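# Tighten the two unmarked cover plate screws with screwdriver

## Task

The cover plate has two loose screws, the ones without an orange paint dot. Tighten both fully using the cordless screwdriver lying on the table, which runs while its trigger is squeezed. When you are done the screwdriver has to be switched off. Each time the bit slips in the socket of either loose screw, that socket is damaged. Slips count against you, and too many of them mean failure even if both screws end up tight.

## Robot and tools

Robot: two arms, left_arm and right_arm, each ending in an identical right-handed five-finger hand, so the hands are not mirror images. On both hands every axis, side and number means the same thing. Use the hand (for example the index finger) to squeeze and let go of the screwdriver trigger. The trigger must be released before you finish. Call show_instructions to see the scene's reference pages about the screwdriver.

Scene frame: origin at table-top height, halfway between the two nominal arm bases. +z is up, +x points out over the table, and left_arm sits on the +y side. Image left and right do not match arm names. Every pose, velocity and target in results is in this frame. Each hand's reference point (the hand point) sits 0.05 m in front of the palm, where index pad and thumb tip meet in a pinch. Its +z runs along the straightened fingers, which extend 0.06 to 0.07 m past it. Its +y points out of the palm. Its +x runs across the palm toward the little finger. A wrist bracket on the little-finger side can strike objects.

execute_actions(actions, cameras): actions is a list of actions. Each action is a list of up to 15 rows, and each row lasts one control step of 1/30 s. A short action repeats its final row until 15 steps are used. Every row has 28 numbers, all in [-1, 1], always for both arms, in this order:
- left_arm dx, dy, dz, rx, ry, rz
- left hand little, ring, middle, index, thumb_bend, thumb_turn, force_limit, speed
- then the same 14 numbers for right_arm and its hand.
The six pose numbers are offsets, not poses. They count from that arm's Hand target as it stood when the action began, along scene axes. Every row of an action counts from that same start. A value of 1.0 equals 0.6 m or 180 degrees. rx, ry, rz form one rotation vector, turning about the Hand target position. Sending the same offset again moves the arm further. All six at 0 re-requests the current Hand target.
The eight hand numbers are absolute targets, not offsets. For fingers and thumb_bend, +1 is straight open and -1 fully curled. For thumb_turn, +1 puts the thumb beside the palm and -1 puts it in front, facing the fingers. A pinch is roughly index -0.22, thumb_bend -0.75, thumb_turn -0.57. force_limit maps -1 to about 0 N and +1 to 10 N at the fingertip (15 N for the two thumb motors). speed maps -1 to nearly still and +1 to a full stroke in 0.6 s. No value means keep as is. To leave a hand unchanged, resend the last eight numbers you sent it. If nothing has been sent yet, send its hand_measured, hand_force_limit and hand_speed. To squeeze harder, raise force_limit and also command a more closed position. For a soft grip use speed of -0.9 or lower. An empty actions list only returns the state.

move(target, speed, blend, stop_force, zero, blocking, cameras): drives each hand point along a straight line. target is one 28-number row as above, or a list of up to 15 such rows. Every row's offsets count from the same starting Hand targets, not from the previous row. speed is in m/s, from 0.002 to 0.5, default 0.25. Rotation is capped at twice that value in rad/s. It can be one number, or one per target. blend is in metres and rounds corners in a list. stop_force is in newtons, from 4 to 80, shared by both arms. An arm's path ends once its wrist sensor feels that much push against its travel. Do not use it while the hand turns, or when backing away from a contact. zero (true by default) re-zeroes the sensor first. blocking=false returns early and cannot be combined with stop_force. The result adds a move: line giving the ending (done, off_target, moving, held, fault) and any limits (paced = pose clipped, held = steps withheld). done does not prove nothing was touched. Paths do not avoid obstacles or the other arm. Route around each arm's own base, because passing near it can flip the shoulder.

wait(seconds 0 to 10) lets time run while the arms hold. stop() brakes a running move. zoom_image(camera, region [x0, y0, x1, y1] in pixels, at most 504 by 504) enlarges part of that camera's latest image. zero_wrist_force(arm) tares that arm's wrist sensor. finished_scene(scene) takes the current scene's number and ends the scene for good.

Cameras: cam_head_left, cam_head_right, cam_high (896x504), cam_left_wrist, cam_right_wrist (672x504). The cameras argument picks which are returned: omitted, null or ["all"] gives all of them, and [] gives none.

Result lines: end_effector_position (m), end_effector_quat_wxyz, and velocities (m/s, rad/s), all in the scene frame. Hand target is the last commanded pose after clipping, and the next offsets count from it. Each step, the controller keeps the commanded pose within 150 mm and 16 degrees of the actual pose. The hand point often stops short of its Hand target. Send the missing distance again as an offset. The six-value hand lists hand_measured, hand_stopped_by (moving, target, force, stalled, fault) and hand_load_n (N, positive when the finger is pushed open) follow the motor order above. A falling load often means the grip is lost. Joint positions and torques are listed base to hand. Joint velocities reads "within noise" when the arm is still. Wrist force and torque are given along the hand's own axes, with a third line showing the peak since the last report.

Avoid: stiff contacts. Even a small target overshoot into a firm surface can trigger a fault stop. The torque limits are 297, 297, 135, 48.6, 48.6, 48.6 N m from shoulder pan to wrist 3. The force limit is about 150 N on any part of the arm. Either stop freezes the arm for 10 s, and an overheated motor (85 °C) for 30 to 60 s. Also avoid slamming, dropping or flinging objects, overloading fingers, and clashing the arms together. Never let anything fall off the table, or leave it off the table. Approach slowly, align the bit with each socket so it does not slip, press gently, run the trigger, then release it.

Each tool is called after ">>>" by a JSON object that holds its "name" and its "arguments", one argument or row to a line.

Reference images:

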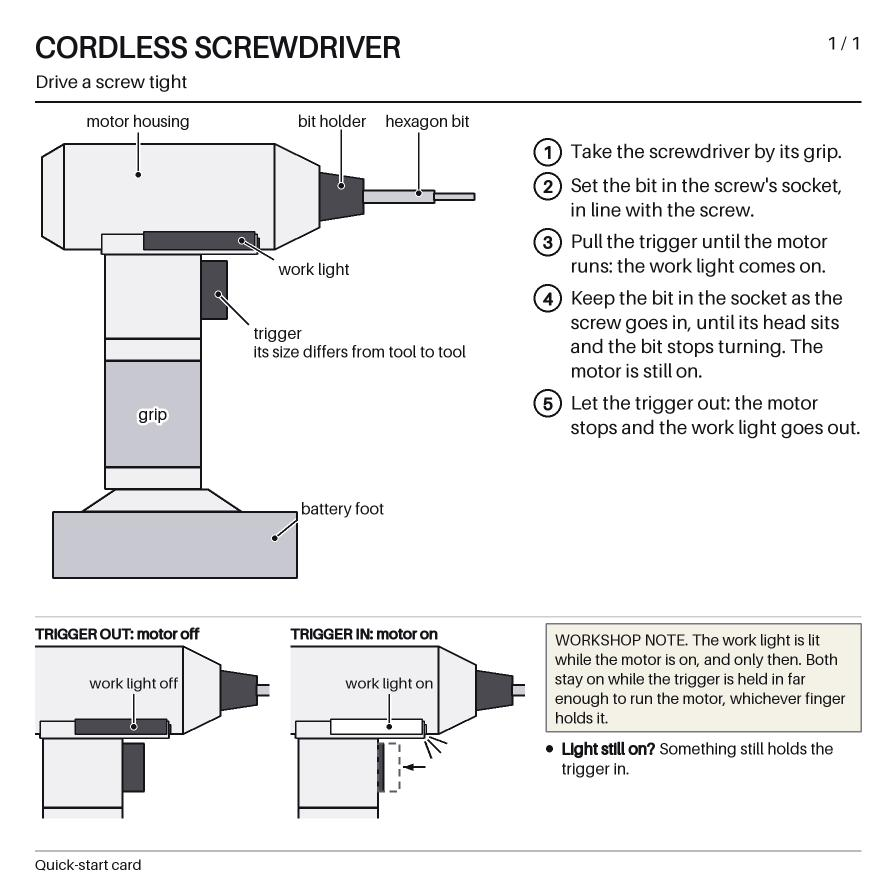

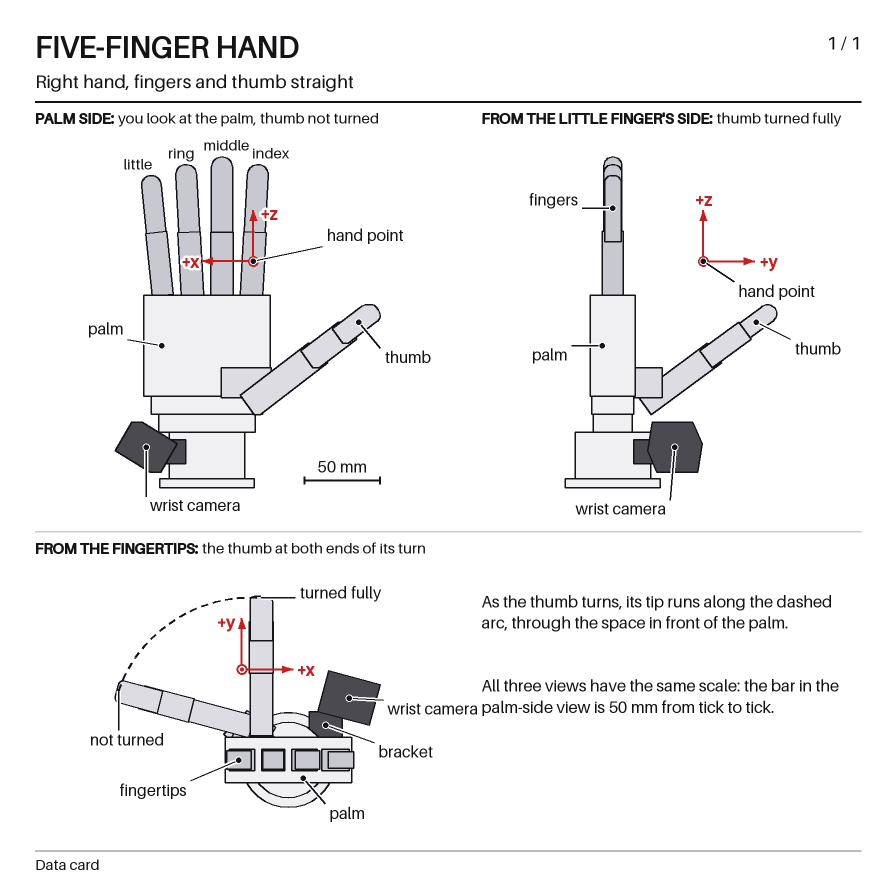

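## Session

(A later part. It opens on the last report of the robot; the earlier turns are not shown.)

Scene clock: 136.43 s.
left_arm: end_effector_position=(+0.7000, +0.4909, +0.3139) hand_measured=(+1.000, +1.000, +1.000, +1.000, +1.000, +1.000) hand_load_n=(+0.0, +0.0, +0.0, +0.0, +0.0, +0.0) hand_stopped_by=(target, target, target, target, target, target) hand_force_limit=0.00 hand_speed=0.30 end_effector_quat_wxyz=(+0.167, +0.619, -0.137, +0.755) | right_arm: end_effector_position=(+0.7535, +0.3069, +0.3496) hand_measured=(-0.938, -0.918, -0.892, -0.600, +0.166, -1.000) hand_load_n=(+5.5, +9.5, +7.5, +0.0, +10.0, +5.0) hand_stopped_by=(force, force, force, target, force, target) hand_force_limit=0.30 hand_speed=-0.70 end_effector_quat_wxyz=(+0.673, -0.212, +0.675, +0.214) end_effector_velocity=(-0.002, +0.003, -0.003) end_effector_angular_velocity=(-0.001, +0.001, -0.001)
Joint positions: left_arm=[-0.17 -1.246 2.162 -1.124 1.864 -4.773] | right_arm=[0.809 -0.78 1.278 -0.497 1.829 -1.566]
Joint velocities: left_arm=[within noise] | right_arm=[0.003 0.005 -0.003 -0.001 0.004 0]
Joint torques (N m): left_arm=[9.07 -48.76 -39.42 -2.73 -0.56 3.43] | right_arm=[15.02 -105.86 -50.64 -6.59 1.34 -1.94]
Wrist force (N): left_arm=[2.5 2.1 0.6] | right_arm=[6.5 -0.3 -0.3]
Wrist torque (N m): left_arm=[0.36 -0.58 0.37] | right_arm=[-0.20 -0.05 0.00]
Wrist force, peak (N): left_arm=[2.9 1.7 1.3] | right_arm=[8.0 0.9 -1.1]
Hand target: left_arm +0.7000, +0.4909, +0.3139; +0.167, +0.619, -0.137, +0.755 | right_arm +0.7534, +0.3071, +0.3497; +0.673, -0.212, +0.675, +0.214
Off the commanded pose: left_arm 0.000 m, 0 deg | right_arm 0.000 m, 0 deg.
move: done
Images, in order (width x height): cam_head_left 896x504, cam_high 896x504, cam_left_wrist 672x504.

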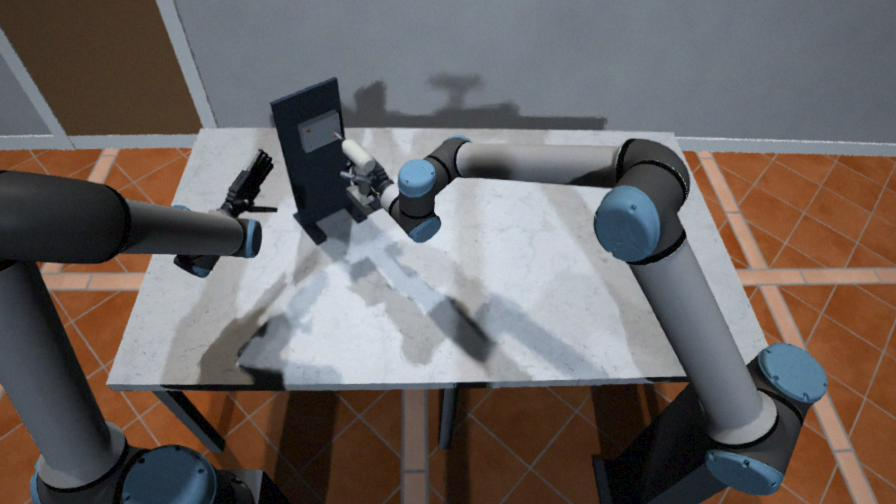

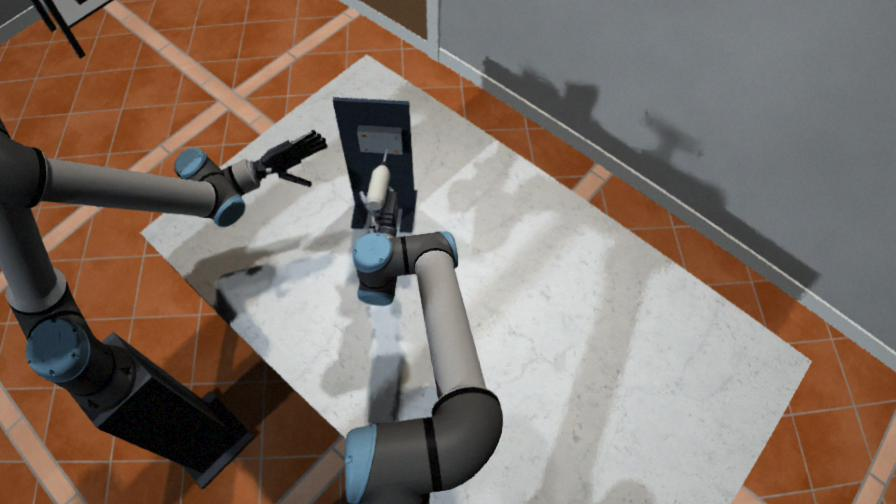

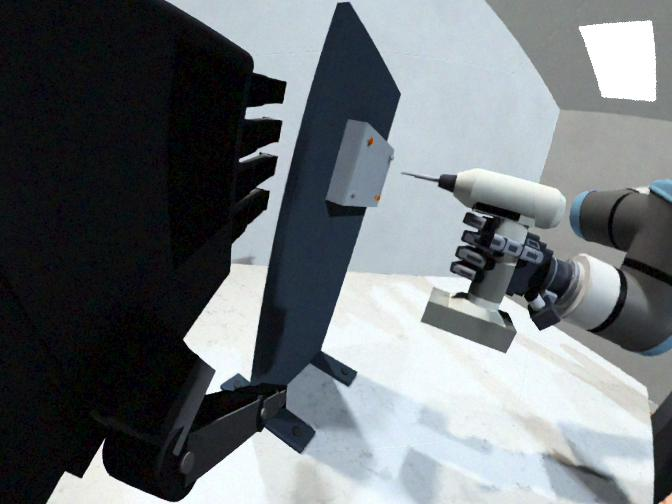

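>>> {"name": "move", "arguments": {
  "target": [
    [0,0,0.343,0,0,0,1,1,1,1,1,1,0,0.3, 0.0226,-0.033,0.0267,0,0,0,-0.98,-0.98,-1,-0.6,-0.98,-1,0.3,-0.7],
    [0.145,-0.22,0.343,-0.055,0.423,0.307,1,1,1,1,1,1,0,0.3, 0.0226,-0.033,0.0267,0,0,0,-0.98,-0.98,-1,-0.6,-0.98,-1,0.3,-0.7]
  ],
  "speed": 0.25,
  "cameras": ["cam_left_wrist","cam_high"]
}}

>>> {"name": "zoom_image", "arguments": {
  "camera": "cam_left_wrist",
  "region": [310, 160, 450, 340]
}}

>>> {"name": "zoom_image", "arguments": {
  "camera": "cam_left_wrist",
  "region": [360, 180, 440, 260]
}}

Scene clock: 141.73 s.
left_arm: end_effector_position=(+0.7870, +0.3588, +0.5197) hand_measured=(+1.000, +1.000, +1.000, +1.000, +1.000, +1.000) hand_load_n=(+0.0, +0.0, +0.0, +0.0, +0.0, +0.0) hand_stopped_by=(target, target, target, target, target, target) hand_force_limit=0.00 hand_speed=0.30 end_effector_quat_wxyz=(-0.083, +0.912, +0.330, +0.229) | right_arm: end_effector_position=(+0.7670, +0.2873, +0.3657) hand_measured=(-0.938, -0.918, -0.892, -0.600, +0.166, -1.000) hand_load_n=(+5.5, +9.5, +7.0, +0.0, +10.0, +5.0) hand_stopped_by=(force, force, force, target, force, target) hand_force_limit=0.30 hand_speed=-0.70 end_effector_quat_wxyz=(+0.673, -0.212, +0.675, +0.214)
Joint positions: left_arm=[-0.528 -0.993 0.996 1.371 1.118 -5.854] | right_arm=[0.785 -0.808 1.299 -0.489 1.804 -1.566]
Joint velocities: within noise
Joint torques (N m): left_arm=[6.44 -71.51 -41.16 7.15 -1.84 -0.69] | right_arm=[13.41 -103.51 -42.56 -5.16 1.75 -1.66]
Wrist force (N): left_arm=[1.4 1.6 -1.4] | right_arm=[6.3 -0.4 -0.9]
Wrist torque (N m): left_arm=[0.54 -0.22 0.24] | right_arm=[-0.18 -0.02 -0.01]
Wrist force, peak (N): left_arm=[5.1 1.9 1.6] | right_arm=[6.8 -0.2 -0.8]
Hand target: left_arm +0.7870, +0.3589, +0.5197; -0.083, +0.912, +0.330, +0.229 | right_arm +0.7670, +0.2873, +0.3657; +0.673, -0.212, +0.675, +0.214
Off the commanded pose: left_arm 0.000 m, 0 deg | right_arm 0.000 m, 0 deg.
move: done
Images, in order (width x height): cam_high 896x504, cam_left_wrist 672x504.

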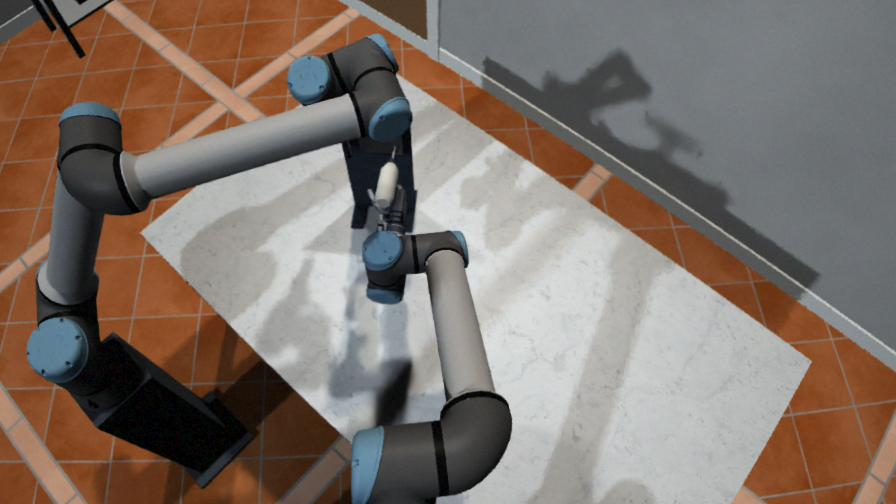

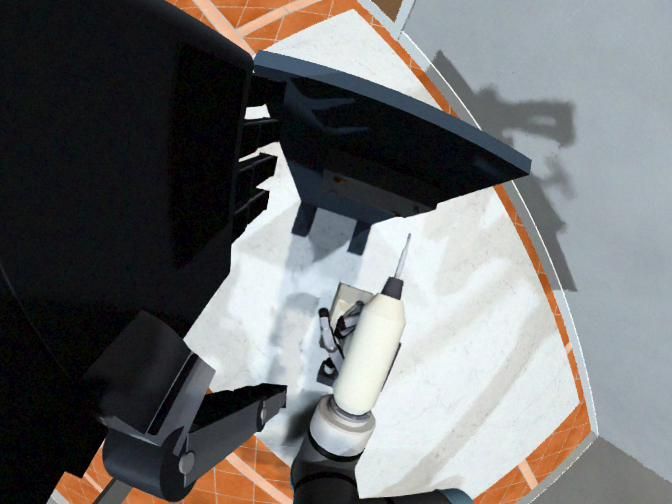

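Scaled by 2.800 from the camera's 672x504 image, which has a finer 960x720 frame.

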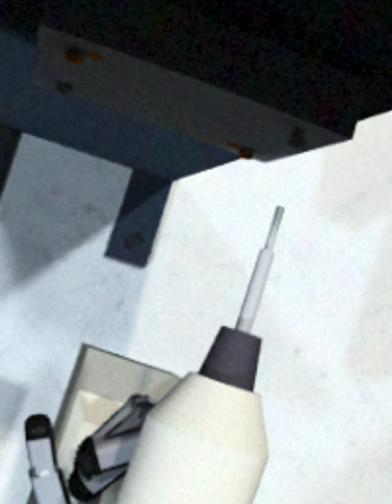

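Scaled by 6.300 from the camera's 672x504 image, which has a finer 960x720 frame.

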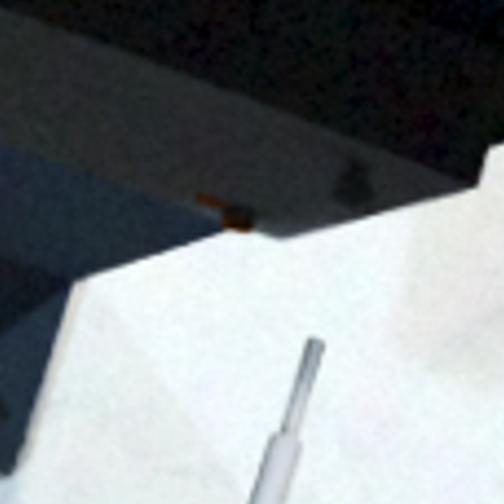

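>>> {"name": "zoom_image", "arguments": {
  "camera": "cam_left_wrist",
  "region": [320, 270, 440, 430]
}}

Scaled by 3.150 from the camera's 672x504 image, which has a finer 960x720 frame.

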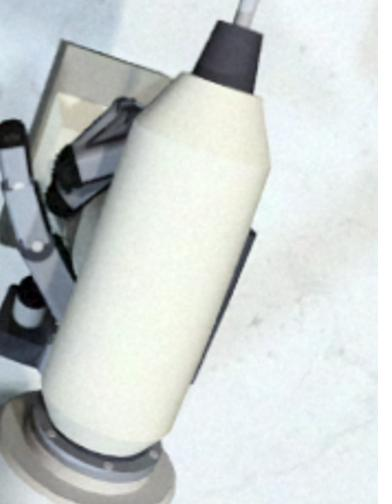

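>>> {"name": "move", "arguments": {
  "target": [
    [-0.145,0.22,0,0.055,-0.423,-0.307,1,1,1,1,1,1,0,0.3, 0.0123,0.0173,0,0,0,-0.0078,-0.98,-0.98,-1,-0.6,-0.98,-1,0.3,-0.7],
    [-0.145,0.22,-0.343,0.055,-0.423,-0.307,1,1,1,1,1,1,0,0.3, 0.0123,0.0173,0,0,0,-0.0078,-0.98,-0.98,-1,-0.6,-0.98,-1,0.3,-0.7]
  ],
  "speed": 0.25,
  "cameras": ["cam_left_wrist","cam_high"]
}}

>>> {"name": "zoom_image", "arguments": {
  "camera": "cam_left_wrist",
  "region": [350, 110, 450, 200]
}}

>>> {"name": "zoom_image", "arguments": {
  "camera": "cam_left_wrist",
  "region": [320, 100, 460, 240]
}}

>>> {"name": "zoom_image", "arguments": {
  "camera": "cam_high",
  "region": [340, 100, 440, 200]
}}

Scene clock: 147.10 s.
left_arm: end_effector_position=(+0.6999, +0.4909, +0.3139) hand_measured=(+1.000, +1.000, +1.000, +1.000, +1.000, +1.000) hand_load_n=(+0.0, +0.0, +0.0, +0.0, +0.0, +0.0) hand_stopped_by=(target, target, target, target, target, target) hand_force_limit=0.00 hand_speed=0.30 end_effector_quat_wxyz=(+0.167, +0.619, -0.137, +0.755) | right_arm: end_effector_position=(+0.7743, +0.2977, +0.3657) hand_measured=(-0.938, -0.918, -0.892, -0.600, +0.166, -1.000) hand_load_n=(+5.5, +9.5, +7.0, +0.0, +10.0, +5.0) hand_stopped_by=(force, force, force, target, force, target) hand_force_limit=0.30 hand_speed=-0.70 end_effector_quat_wxyz=(+0.676, -0.203, +0.678, +0.206)
Joint positions: left_arm=[-0.17 -1.246 2.162 -1.123 1.864 -4.773] | right_arm=[0.793 -0.786 1.259 -0.471 1.837 -1.566]
Joint velocities: within noise
Joint torques (N m): left_arm=[-5.92 -36.35 -39.91 -5.96 0.69 -3.38] | right_arm=[1.31 -122.09 -39.81 -6.39 -0.43 0.94]
Wrist force (N): left_arm=[2.8 1.8 0.8] | right_arm=[6.3 -0.2 -1.0]
Wrist torque (N m): left_arm=[0.29 -0.63 0.38] | right_arm=[-0.14 0.00 -0.01]
Wrist force, peak (N): left_arm=[5.1 1.2 1.7] | right_arm=[6.9 -0.5 -0.6]
Hand target: left_arm +0.7000, +0.4909, +0.3139; +0.167, +0.619, -0.137, +0.755 | right_arm +0.7743, +0.2977, +0.3657; +0.676, -0.203, +0.678, +0.206
Off the commanded pose: left_arm 0.000 m, 0 deg | right_arm 0.000 m, 0 deg.
move: done
Images, in order (width x height): cam_high 896x504, cam_left_wrist 672x504.

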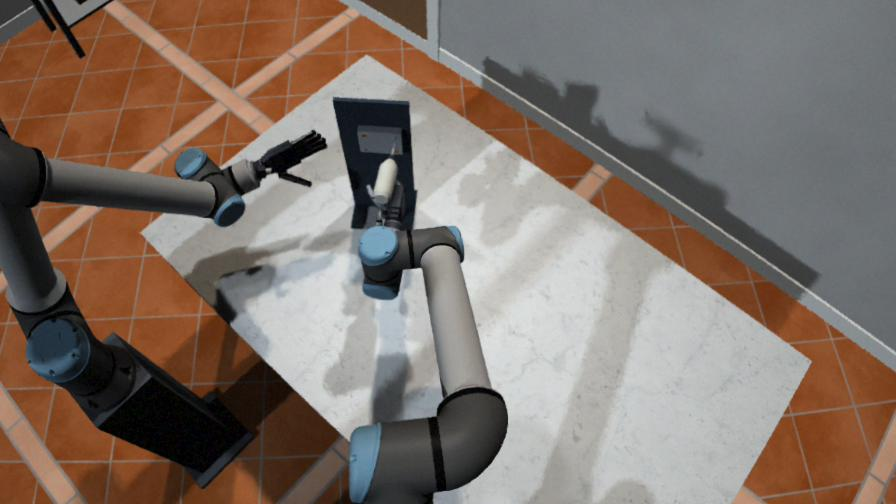

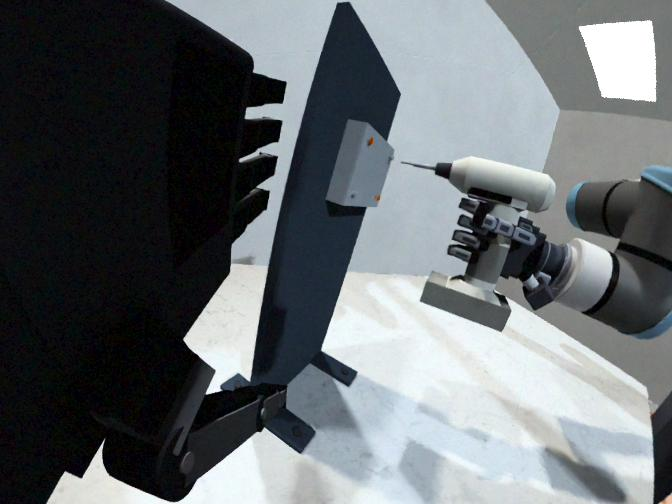

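Scaled by 5.040 from the camera's 672x504 image, which has a finer 960x720 frame.

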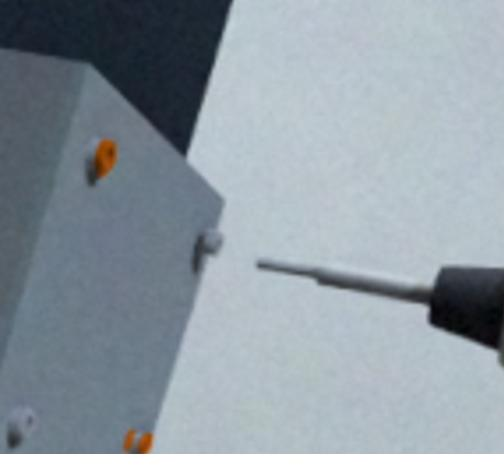

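Scaled by 3.600 from the camera's 672x504 image, which has a finer 960x720 frame.

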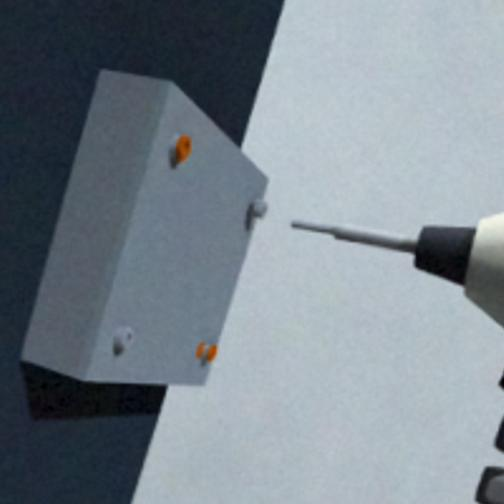

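Scaled by 5.040.

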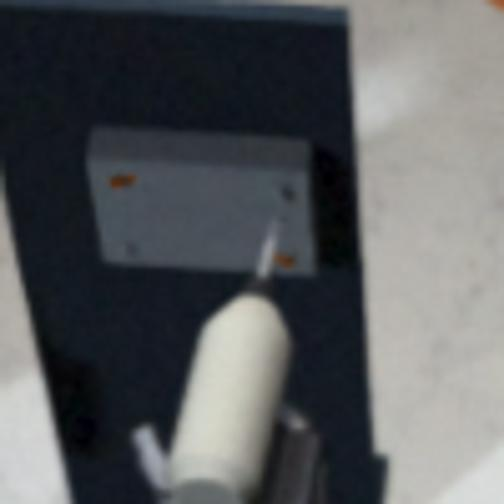

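>>> {"name": "move", "arguments": {
  "target": [0,0,0,0,0,0,1,1,1,1,1,1,0,0.3, 0.0096,0.0066,0.0068,0,0,0,-0.98,-0.98,-1,-0.6,-0.98,-1,0.3,-0.7],
  "speed": 0.04,
  "stop_force": 5,
  "cameras": ["cam_left_wrist","cam_high"]
}}

>>> {"name": "zoom_image", "arguments": {
  "camera": "cam_left_wrist",
  "region": [370, 130, 440, 190]
}}

>>> {"name": "zoom_image", "arguments": {
  "camera": "cam_high",
  "region": [370, 110, 430, 190]
}}

Scene clock: 149.00 s.
left_arm: end_effector_position=(+0.7000, +0.4909, +0.3139) hand_measured=(+1.000, +1.000, +1.000, +1.000, +1.000, +1.000) hand_load_n=(+0.0, +0.0, +0.0, +0.0, +0.0, +0.0) hand_stopped_by=(target, target, target, target, target, target) hand_force_limit=0.00 hand_speed=0.30 end_effector_quat_wxyz=(+0.167, +0.619, -0.137, +0.755) | right_arm: end_effector_position=(+0.7801, +0.3017, +0.3698) hand_measured=(-0.938, -0.918, -0.892, -0.600, +0.166, -1.000) hand_load_n=(+5.5, +9.5, +7.0, +0.0, +10.0, +5.0) hand_stopped_by=(force, force, force, target, force, target) hand_force_limit=0.30 hand_speed=-0.70 end_effector_quat_wxyz=(+0.676, -0.203, +0.678, +0.206)
Joint positions: left_arm=[-0.17 -1.246 2.162 -1.124 1.864 -4.773] | right_arm=[0.791 -0.78 1.239 -0.457 1.835 -1.566]
Joint velocities: within noise
Joint torques (N m): left_arm=[-7.58 -31.81 -36.45 -5.42 -0.88 -3.27] | right_arm=[1.81 -125.16 -40.15 -6.15 1.12 0.04]
Wrist force (N): left_arm=[2.4 1.8 1.1] | right_arm=[6.5 -0.3 -0.6]
Wrist torque (N m): left_arm=[0.27 -0.58 0.35] | right_arm=[-0.18 -0.04 0.01]
Wrist force, peak (N): left_arm=[2.9 1.9 1.2] | right_arm=[6.7 -0.2 -0.6]
Hand target: left_arm +0.7000, +0.4909, +0.3139; +0.167, +0.619, -0.137, +0.755 | right_arm +0.7801, +0.3017, +0.3698; +0.676, -0.203, +0.678, +0.206
Off the commanded pose: left_arm 0.000 m, 0 deg | right_arm 0.000 m, 0 deg.
move: done
Images, in order (width x height): cam_high 896x504, cam_left_wrist 672x504.

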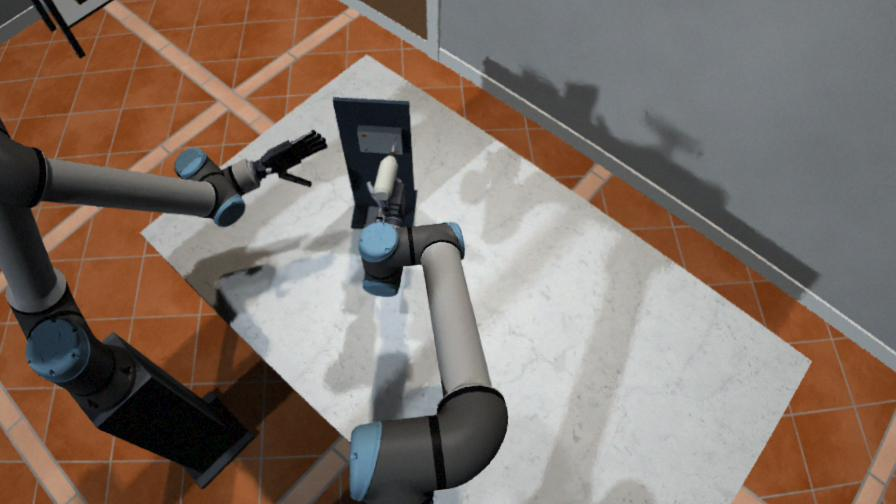

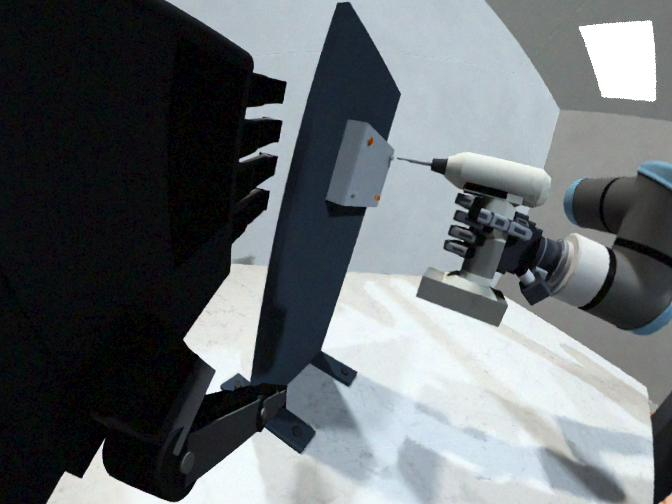

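Scaled by 7.200 from the camera's 672x504 image, which has a finer 960x720 frame.

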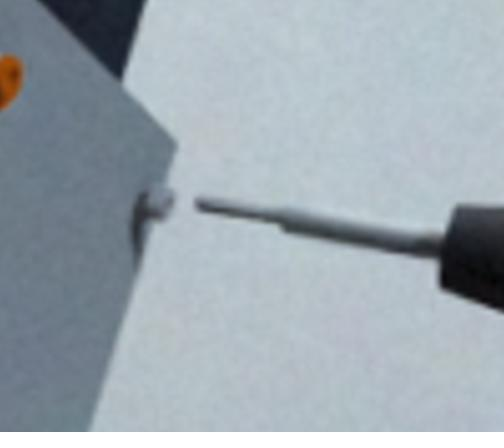

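Scaled by 6.300.

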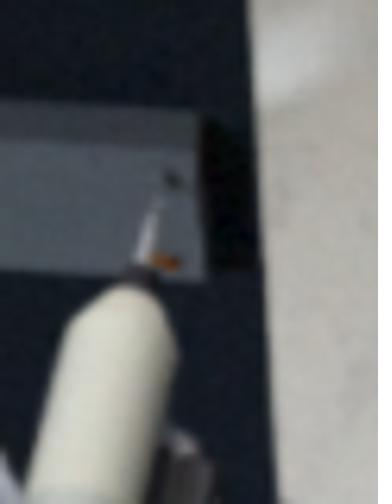

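>>> {"name": "move", "arguments": {
  "target": [0,0,0,0,0,0,1,1,1,1,1,1,0,0.3, 0.0142,0.0084,0,0,0,0,-0.98,-0.98,-1,-0.6,-0.98,-1,0.3,-0.7],
  "speed": 0.008,
  "stop_force": 4,
  "cameras": ["cam_left_wrist"]
}}

>>> {"name": "zoom_image", "arguments": {
  "camera": "cam_left_wrist",
  "region": [370, 130, 440, 190]
}}

>>> {"name": "zoom_image", "arguments": {
  "camera": "cam_left_wrist",
  "region": [382, 147, 412, 171]
}}

Scene clock: 151.27 s.
left_arm: end_effector_position=(+0.7000, +0.4909, +0.3139) hand_measured=(+1.000, +1.000, +1.000, +1.000, +1.000, +1.000) hand_load_n=(+0.0, +0.0, +0.0, +0.0, +0.0, +0.0) hand_stopped_by=(target, target, target, target, target, target) hand_force_limit=0.00 hand_speed=0.30 end_effector_quat_wxyz=(+0.167, +0.619, -0.137, +0.755) | right_arm: end_effector_position=(+0.7842, +0.3041, +0.3698) hand_measured=(-0.938, -0.918, -0.892, -0.600, +0.166, -1.000) hand_load_n=(+6.0, +9.5, +7.5, +0.0, +9.5, +5.0) hand_stopped_by=(force, force, force, target, force, target) hand_force_limit=0.30 hand_speed=-0.70 end_effector_quat_wxyz=(+0.676, -0.203, +0.678, +0.206)
Joint positions: left_arm=[-0.17 -1.246 2.162 -1.124 1.864 -4.773] | right_arm=[0.79 -0.773 1.226 -0.452 1.834 -1.566]
Joint velocities: within noise
Joint torques (N m): left_arm=[-9.1 -32.56 -30.71 -4.27 -1.4 -3.31] | right_arm=[15.15 -125.75 -41.08 -6 1.38 -0.49]
Wrist force (N): left_arm=[2.4 1.7 0.8] | right_arm=[6.7 -0.2 -1.2]
Wrist torque (N m): left_arm=[0.27 -0.56 0.35] | right_arm=[-0.12 -0.07 0.03]
Wrist force, peak (N): left_arm=[3.0 2.1 0.8] | right_arm=[7.6 -1.8 -13.9]
Hand target: left_arm +0.7000, +0.4909, +0.3139; +0.167, +0.619, -0.137, +0.755 | right_arm +0.7842, +0.3041, +0.3698; +0.676, -0.203, +0.678, +0.206 (not the last commanded pose)
Off the commanded pose: left_arm 0.000 m, 0 deg | right_arm 0.005 m, 0 deg.
move: contact (right_arm)
Images, in order (width x height): cam_left_wrist 672x504.

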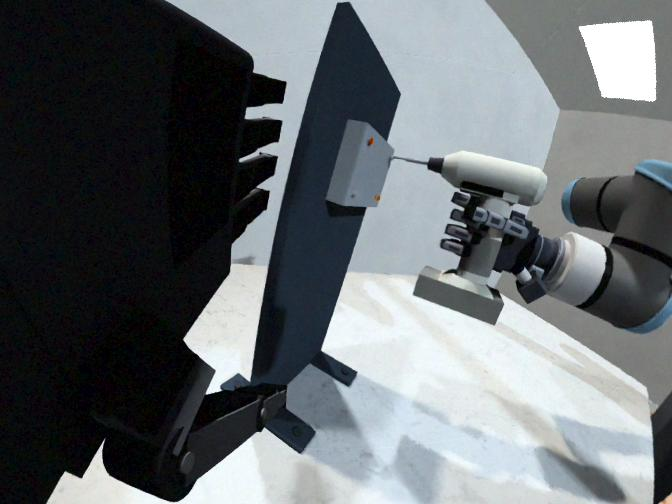

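Scaled by 7.200 from the camera's 672x504 image, which has a finer 960x720 frame.

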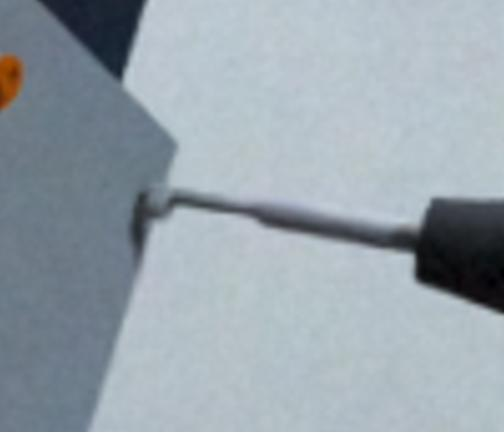

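Scaled by 16.800 from the camera's 672x504 image, which has a finer 960x720 frame.

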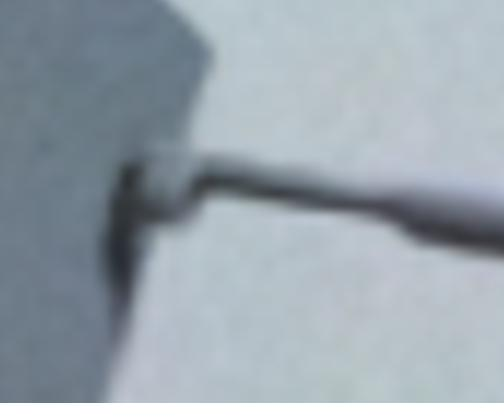

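>>> {"name": "move", "arguments": {
  "target": [
    [0,0,0,0,0,0,1,1,1,1,1,1,0,0.3, -0.0021,-0.0014,0,0,0,0,-0.98,-0.98,-1,-0.6,-0.98,-1,0.3,-0.7],
    [0,0,0,0,0,0,1,1,1,1,1,1,0,0.3, -0.0021,-0.0014,-0.0014,0,0,0,-0.98,-0.98,-1,-0.6,-0.98,-1,0.3,-0.7]
  ],
  "speed": 0.02,
  "cameras": []
}}

>>> {"name": "move", "arguments": {
  "target": [0,0,0,0,0,0,1,1,1,1,1,1,0,0.3, 0.0099,0.0067,0,0,0,0,-0.98,-0.98,-1,-0.6,-0.98,-1,0.3,-0.7],
  "speed": 0.005,
  "stop_force": 4,
  "cameras": ["cam_left_wrist"]
}}

>>> {"name": "zoom_image", "arguments": {
  "camera": "cam_left_wrist",
  "region": [370, 130, 440, 190]
}}

>>> {"name": "zoom_image", "arguments": {
  "camera": "cam_left_wrist",
  "region": [382, 147, 412, 171]
}}

Scene clock: 152.90 s.
left_arm: end_effector_position=(+0.7000, +0.4909, +0.3139) hand_measured=(+1.000, +1.000, +1.000, +1.000, +1.000, +1.000) hand_load_n=(+0.0, +0.0, +0.0, +0.0, +0.0, +0.5) hand_stopped_by=(target, target, target, target, target, target) hand_force_limit=0.00 hand_speed=0.30 end_effector_quat_wxyz=(+0.167, +0.619, -0.137, +0.755) | right_arm: end_effector_position=(+0.7830, +0.3033, +0.3690) hand_measured=(-0.938, -0.918, -0.892, -0.600, +0.166, -1.000) hand_load_n=(+6.0, +10.0, +7.5, +0.0, +9.0, +5.0) hand_stopped_by=(force, force, force, target, force, target) hand_force_limit=0.30 hand_speed=-0.70 end_effector_quat_wxyz=(+0.676, -0.203, +0.678, +0.206)
Joint positions: left_arm=[-0.17 -1.246 2.162 -1.124 1.864 -4.773] | right_arm=[0.79 -0.775 1.231 -0.455 1.834 -1.566]
Joint velocities: within noise
Joint torques (N m): left_arm=[-9.61 -35.95 -25.39 -3.5 -0.89 -2.96] | right_arm=[9.88 -106.96 -39.5 -6.15 1.3 -0.33]
Wrist force (N): left_arm=[2.5 1.6 0.9] | right_arm=[6.3 -0.3 -0.6]
Wrist torque (N m): left_arm=[0.26 -0.59 0.35] | right_arm=[-0.17 -0.02 0.00]
Wrist force, peak (N): left_arm=[3.0 2.0 0.8] | right_arm=[6.8 -0.7 -1.2]
Hand target: left_arm +0.7000, +0.4909, +0.3139; +0.167, +0.619, -0.137, +0.755 | right_arm +0.7830, +0.3033, +0.3690; +0.676, -0.203, +0.678, +0.206
Off the commanded pose: left_arm 0.000 m, 0 deg | right_arm 0.000 m, 0 deg.
move: done
No camera images: "cameras" was empty.

Scene clock: 154.63 s.
left_arm: end_effector_position=(+0.7000, +0.4909, +0.3139) hand_measured=(+1.000, +1.000, +1.000, +1.000, +1.000, +1.000) hand_load_n=(+0.0, +0.0, +0.0, +0.0, +0.0, +0.0) hand_stopped_by=(target, target, target, target, target, target) hand_force_limit=0.00 hand_speed=0.30 end_effector_quat_wxyz=(+0.167, +0.619, -0.137, +0.755) | right_arm: end_effector_position=(+0.7841, +0.3042, +0.3689) hand_measured=(-0.938, -0.918, -0.892, -0.600, +0.166, -1.000) hand_load_n=(+6.0, +10.0, +8.0, +0.0, +9.5, +5.0) hand_stopped_by=(force, force, force, target, force, target) hand_force_limit=0.30 hand_speed=-0.70 end_effector_quat_wxyz=(+0.676, -0.203, +0.678, +0.206)
Joint positions: left_arm=[-0.17 -1.246 2.162 -1.124 1.864 -4.773] | right_arm=[0.79 -0.772 1.227 -0.453 1.834 -1.566]
Joint velocities: within noise
Joint torques (N m): left_arm=[-10.86 -34.98 -21.91 -2.32 -1.19 -3] | right_arm=[14.02 -126.01 -40.15 -5.91 1.36 -0.38]
Wrist force (N): left_arm=[2.5 1.7 0.6] | right_arm=[6.4 -0.5 -0.5]
Wrist torque (N m): left_arm=[0.29 -0.57 0.35] | right_arm=[-0.21 -0.02 0.00]
Wrist force, peak (N): left_arm=[3.2 2.1 0.7] | right_arm=[7.6 -0.8 -11.5]
Hand target: left_arm +0.7000, +0.4909, +0.3139; +0.167, +0.619, -0.137, +0.755 | right_arm +0.7841, +0.3042, +0.3689; +0.676, -0.203, +0.678, +0.206 (not the last commanded pose)
Off the commanded pose: left_arm 0.000 m, 0 deg | right_arm 0.006 m, 0 deg.
move: contact (right_arm)
Images, in order (width x height): cam_left_wrist 672x504.

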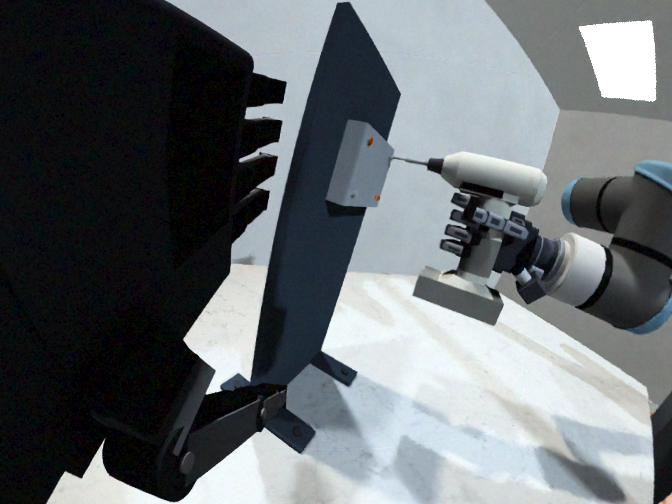

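Scaled by 7.200 from the camera's 672x504 image, which has a finer 960x720 frame.

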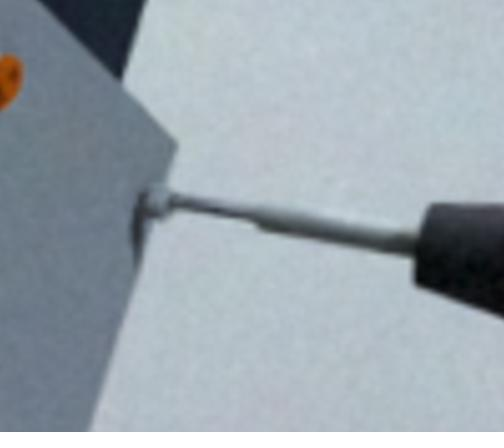

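Scaled by 16.800 from the camera's 672x504 image, which has a finer 960x720 frame.

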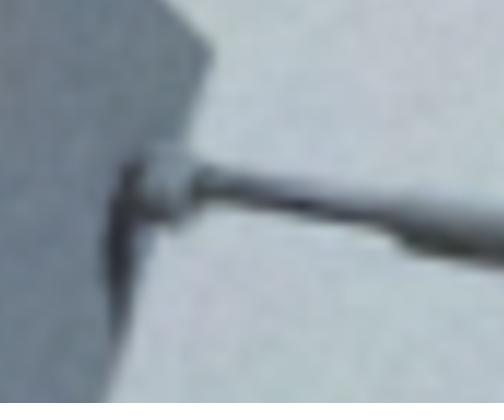

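>>> {"name": "move", "arguments": {
  "target": [
    [0,0,0,0,0,0,1,1,1,1,1,1,0,0.3, -0.0014,-0.0009,0,0,0,0,-0.98,-0.98,-1,-0.6,-0.98,-1,0.3,-0.7],
    [0,0,0,0,0,0,1,1,1,1,1,1,0,0.3, -0.0007,-0.0019,0,0,0,0,-0.98,-0.98,-1,-0.6,-0.98,-1,0.3,-0.7]
  ],
  "speed": 0.02,
  "cameras": []
}}

>>> {"name": "move", "arguments": {
  "target": [0,0,0,0,0,0,1,1,1,1,1,1,0,0.3, 0.0099,0.0067,0,0,0,0,-0.98,-0.98,-1,-0.6,-0.98,-1,0.3,-0.7],
  "speed": 0.005,
  "stop_force": 4,
  "cameras": ["cam_left_wrist"]
}}

>>> {"name": "zoom_image", "arguments": {
  "camera": "cam_left_wrist",
  "region": [382, 147, 412, 171]
}}

Scene clock: 156.33 s.
left_arm: end_effector_position=(+0.7000, +0.4909, +0.3139) hand_measured=(+1.000, +1.000, +1.000, +1.000, +1.000, +1.000) hand_load_n=(+0.0, +0.0, +0.5, +0.0, +0.0, +0.0) hand_stopped_by=(target, target, target, target, target, target) hand_force_limit=0.00 hand_speed=0.30 end_effector_quat_wxyz=(+0.167, +0.619, -0.137, +0.755) | right_arm: end_effector_position=(+0.7837, +0.3031, +0.3689) hand_measured=(-0.938, -0.918, -0.892, -0.600, +0.166, -1.000) hand_load_n=(+6.0, +9.5, +7.5, +0.0, +9.5, +5.0) hand_stopped_by=(force, force, force, target, force, target) hand_force_limit=0.30 hand_speed=-0.70 end_effector_quat_wxyz=(+0.676, -0.203, +0.678, +0.206)
Joint positions: left_arm=[-0.17 -1.246 2.162 -1.124 1.864 -4.773] | right_arm=[0.789 -0.774 1.23 -0.454 1.833 -1.566]
Joint velocities: within noise
Joint torques (N m): left_arm=[-12.72 -32.92 -17.3 -1.05 -1.61 -3.22] | right_arm=[-13.96 -124.19 -40.03 -6.32 -1.28 -0.41]
Wrist force (N): left_arm=[2.4 1.8 0.7] | right_arm=[6.5 -0.6 -0.6]
Wrist torque (N m): left_arm=[0.30 -0.56 0.35] | right_arm=[-0.22 -0.04 0.01]
Wrist force, peak (N): left_arm=[2.8 2.1 1.0] | right_arm=[6.9 -0.2 -0.9]
Hand target: left_arm +0.7000, +0.4909, +0.3139; +0.167, +0.619, -0.137, +0.755 | right_arm +0.7837, +0.3031, +0.3689; +0.676, -0.203, +0.678, +0.206
Off the commanded pose: left_arm 0.000 m, 0 deg | right_arm 0.000 m, 0 deg.
move: done
No camera images: "cameras" was empty.

Scene clock: 157.53 s.
left_arm: end_effector_position=(+0.7000, +0.4909, +0.3139) hand_measured=(+1.000, +1.000, +1.000, +1.000, +1.000, +1.000) hand_load_n=(+0.0, +0.0, +0.0, -0.5, +0.0, +0.0) hand_stopped_by=(target, target, target, target, target, target) hand_force_limit=0.00 hand_speed=0.30 end_effector_quat_wxyz=(+0.167, +0.619, -0.137, +0.755) | right_arm: end_effector_position=(+0.7846, +0.3037, +0.3690) hand_measured=(-0.938, -0.918, -0.892, -0.600, +0.166, -1.000) hand_load_n=(+6.5, +10.0, +7.5, +0.0, +9.5, +4.5) hand_stopped_by=(force, force, force, target, force, target) hand_force_limit=0.30 hand_speed=-0.70 end_effector_quat_wxyz=(+0.676, -0.203, +0.678, +0.206)
Joint positions: left_arm=[-0.17 -1.246 2.162 -1.124 1.864 -4.773] | right_arm=[0.789 -0.773 1.227 -0.453 1.833 -1.566]
Joint velocities: within noise
Joint torques (N m): left_arm=[-6.79 -34.98 -16.55 -0.62 -1.36 -3.58] | right_arm=[0.62 -125.12 -40.79 -6.57 1.09 -0.42]
Wrist force (N): left_arm=[2.6 1.7 0.4] | right_arm=[6.5 -0.2 -2.5]
Wrist torque (N m): left_arm=[0.29 -0.58 0.36] | right_arm=[-0.08 -0.04 0.02]
Wrist force, peak (N): left_arm=[3.3 1.8 0.7] | right_arm=[7.2 -1.3 -11.8]
Hand target: left_arm +0.7000, +0.4909, +0.3139; +0.167, +0.619, -0.137, +0.755 | right_arm +0.7846, +0.3037, +0.3690; +0.676, -0.203, +0.678, +0.206 (not the last commanded pose)
Off the commanded pose: left_arm 0.000 m, 0 deg | right_arm 0.006 m, 0 deg.
move: contact (right_arm)
Images, in order (width x height): cam_left_wrist 672x504.

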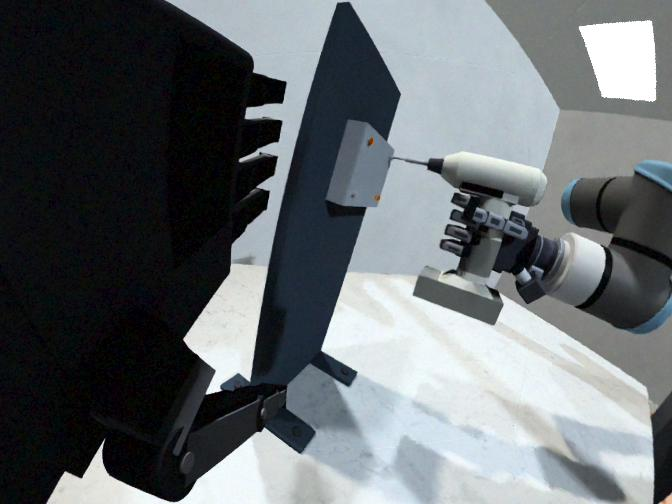

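Scaled by 16.800 from the camera's 672x504 image, which has a finer 960x720 frame.

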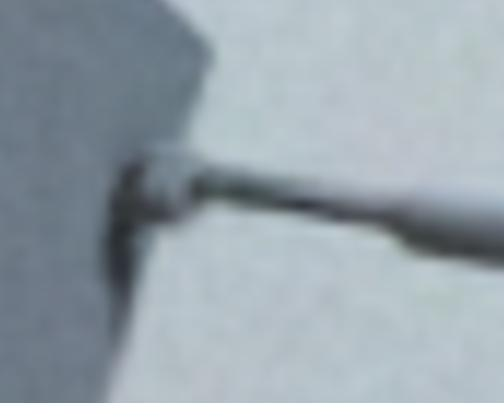

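>>> {"name": "move", "arguments": {
  "target": [-0.115,-0.148,0.19,0.0117,0.0625,0.1593,1,1,1,1,1,1,0,0.3, 0,0,0,0,0,0,-0.98,-0.98,-1,-0.6,-0.98,-1,0.3,-0.7],
  "speed": 0.15,
  "cameras": ["cam_left_wrist"]
}}

>>> {"name": "zoom_image", "arguments": {
  "camera": "cam_left_wrist",
  "region": [370, 185, 410, 225]
}}

>>> {"name": "zoom_image", "arguments": {
  "camera": "cam_left_wrist",
  "region": [310, 170, 450, 290]
}}

Scene clock: 159.97 s.
left_arm: end_effector_position=(+0.6310, +0.4020, +0.4281) hand_measured=(+1.000, +1.000, +1.000, +1.000, +1.000, +1.000) hand_load_n=(+0.0, +0.0, +0.0, +0.0, +0.0, +0.0) hand_stopped_by=(target, target, target, target, target, target) hand_force_limit=0.00 hand_speed=0.30 end_effector_quat_wxyz=(-0.024, +0.706, +0.024, +0.707) | right_arm: end_effector_position=(+0.7846, +0.3037, +0.3690) hand_measured=(-0.938, -0.918, -0.892, -0.600, +0.166, -1.000) hand_load_n=(+6.5, +10.0, +7.5, +0.0, +9.5, +4.5) hand_stopped_by=(force, force, force, target, force, target) hand_force_limit=0.30 hand_speed=-0.70 end_effector_quat_wxyz=(+0.676, -0.203, +0.678, +0.206)
Joint positions: left_arm=[-0.655 -1.62 2.204 -0.585 0.883 -4.712] | right_arm=[0.789 -0.773 1.227 -0.453 1.833 -1.566]
Joint velocities: within noise
Joint torques (N m): left_arm=[-12.39 -16.23 -25.36 -1.83 -2.71 3.83] | right_arm=[12.81 -123.53 -45.57 -4.37 1.19 -0.36]
Wrist force (N): left_arm=[2.8 1.5 0.2] | right_arm=[6.2 -0.5 -3.1]
Wrist torque (N m): left_arm=[0.33 -0.56 0.36] | right_arm=[-0.08 -0.03 -0.01]
Wrist force, peak (N): left_arm=[3.2 2.7 -0.3] | right_arm=[6.7 -0.3 -3.3]
Hand target: left_arm +0.6310, +0.4021, +0.4279; -0.024, +0.706, +0.024, +0.707 | right_arm +0.7846, +0.3037, +0.3690; +0.676, -0.203, +0.678, +0.206
Off the commanded pose: left_arm 0.000 m, 0 deg | right_arm 0.000 m, 0 deg.
move: done
Images, in order (width x height): cam_left_wrist 672x504.

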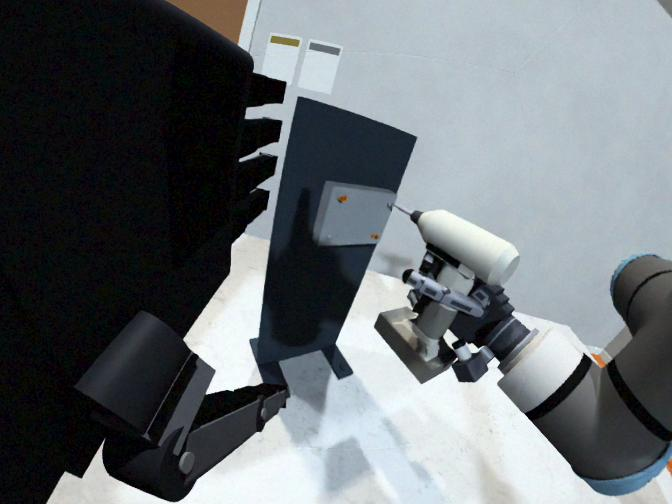

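Scaled by 12.600 from the camera's 672x504 image, which has a finer 960x720 frame.

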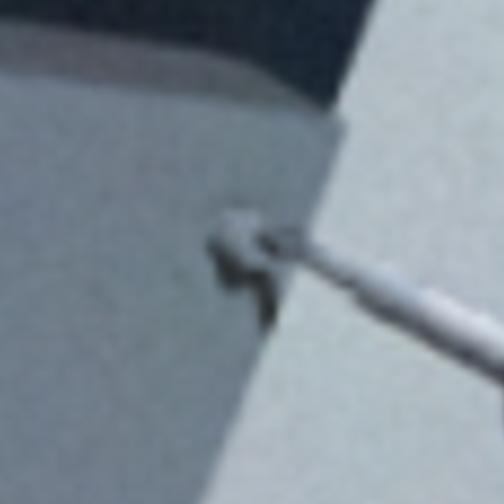

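Scaled by 3.600 from the camera's 672x504 image, which has a finer 960x720 frame.

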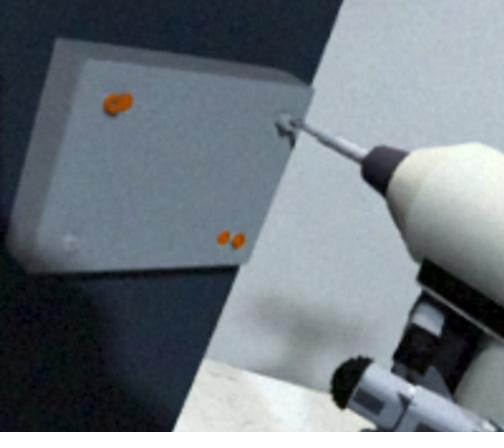

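>>> {"name": "move", "arguments": {
  "target": [
    [0,0,0,0,0,0,1,1,1,1,1,1,0,0.3, -0.0028,-0.0019,0,0,0,0,-0.98,-0.98,-1,-0.6,-0.98,-1,0.3,-0.7],
    [0,0,0,0,0,0,1,1,1,1,1,1,0,0.3, -0.0054,0.002,0,0,0,0,-0.98,-0.98,-1,-0.6,-0.98,-1,0.3,-0.7]
  ],
  "speed": 0.02,
  "cameras": ["cam_left_wrist"]
}}

>>> {"name": "zoom_image", "arguments": {
  "camera": "cam_left_wrist",
  "region": [370, 185, 410, 225]
}}

Scene clock: 161.77 s.
left_arm: end_effector_position=(+0.6310, +0.4021, +0.4279) hand_measured=(+1.000, +1.000, +1.000, +1.000, +1.000, +1.000) hand_load_n=(+0.0, +0.0, +0.0, +0.0, +0.0, +0.0) hand_stopped_by=(target, target, target, target, target, target) hand_force_limit=0.00 hand_speed=0.30 end_effector_quat_wxyz=(-0.024, +0.706, +0.024, +0.707) | right_arm: end_effector_position=(+0.7813, +0.3049, +0.3690) hand_measured=(-0.938, -0.918, -0.892, -0.600, +0.166, -1.000) hand_load_n=(+6.5, +10.0, +7.5, +0.0, +9.5, +5.0) hand_stopped_by=(force, force, force, target, force, target) hand_force_limit=0.30 hand_speed=-0.70 end_effector_quat_wxyz=(+0.676, -0.203, +0.678, +0.206)
Joint positions: left_arm=[-0.655 -1.62 2.204 -0.585 0.882 -4.711] | right_arm=[0.793 -0.774 1.229 -0.454 1.837 -1.566]
Joint velocities: within noise
Joint torques (N m): left_arm=[-14.5 -12.27 -26.54 -0.41 -0.2 3.7] | right_arm=[5.53 -110.16 -46.63 -1.96 1.32 -0.01]
Wrist force (N): left_arm=[2.8 1.6 0.6] | right_arm=[6.4 0.0 -1.0]
Wrist torque (N m): left_arm=[0.33 -0.59 0.37] | right_arm=[-0.10 -0.02 0.03]
Wrist force, peak (N): left_arm=[2.8 1.9 0.7] | right_arm=[6.9 -0.5 -3.0]
Hand target: left_arm +0.6310, +0.4021, +0.4279; -0.024, +0.706, +0.024, +0.707 | right_arm +0.7814, +0.3049, +0.3690; +0.676, -0.203, +0.678, +0.206
Off the commanded pose: left_arm 0.000 m, 0 deg | right_arm 0.000 m, 0 deg.
move: done
Images, in order (width x height): cam_left_wrist 672x504.

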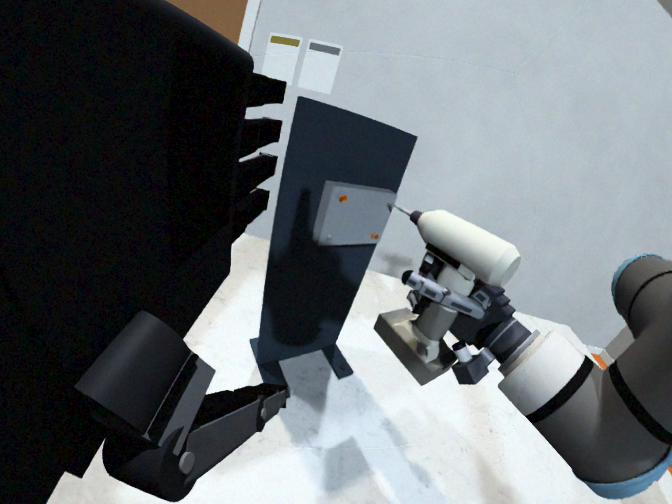

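Scaled by 12.600 from the camera's 672x504 image, which has a finer 960x720 frame.

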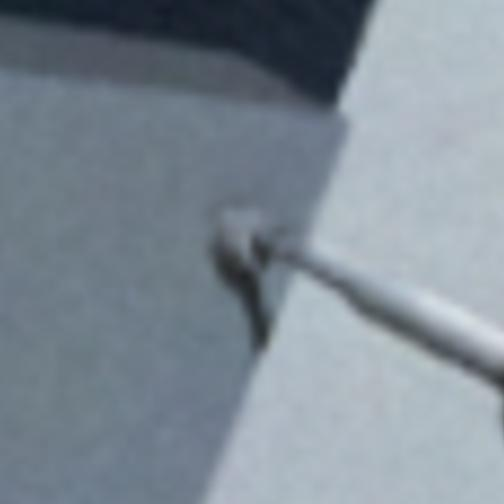

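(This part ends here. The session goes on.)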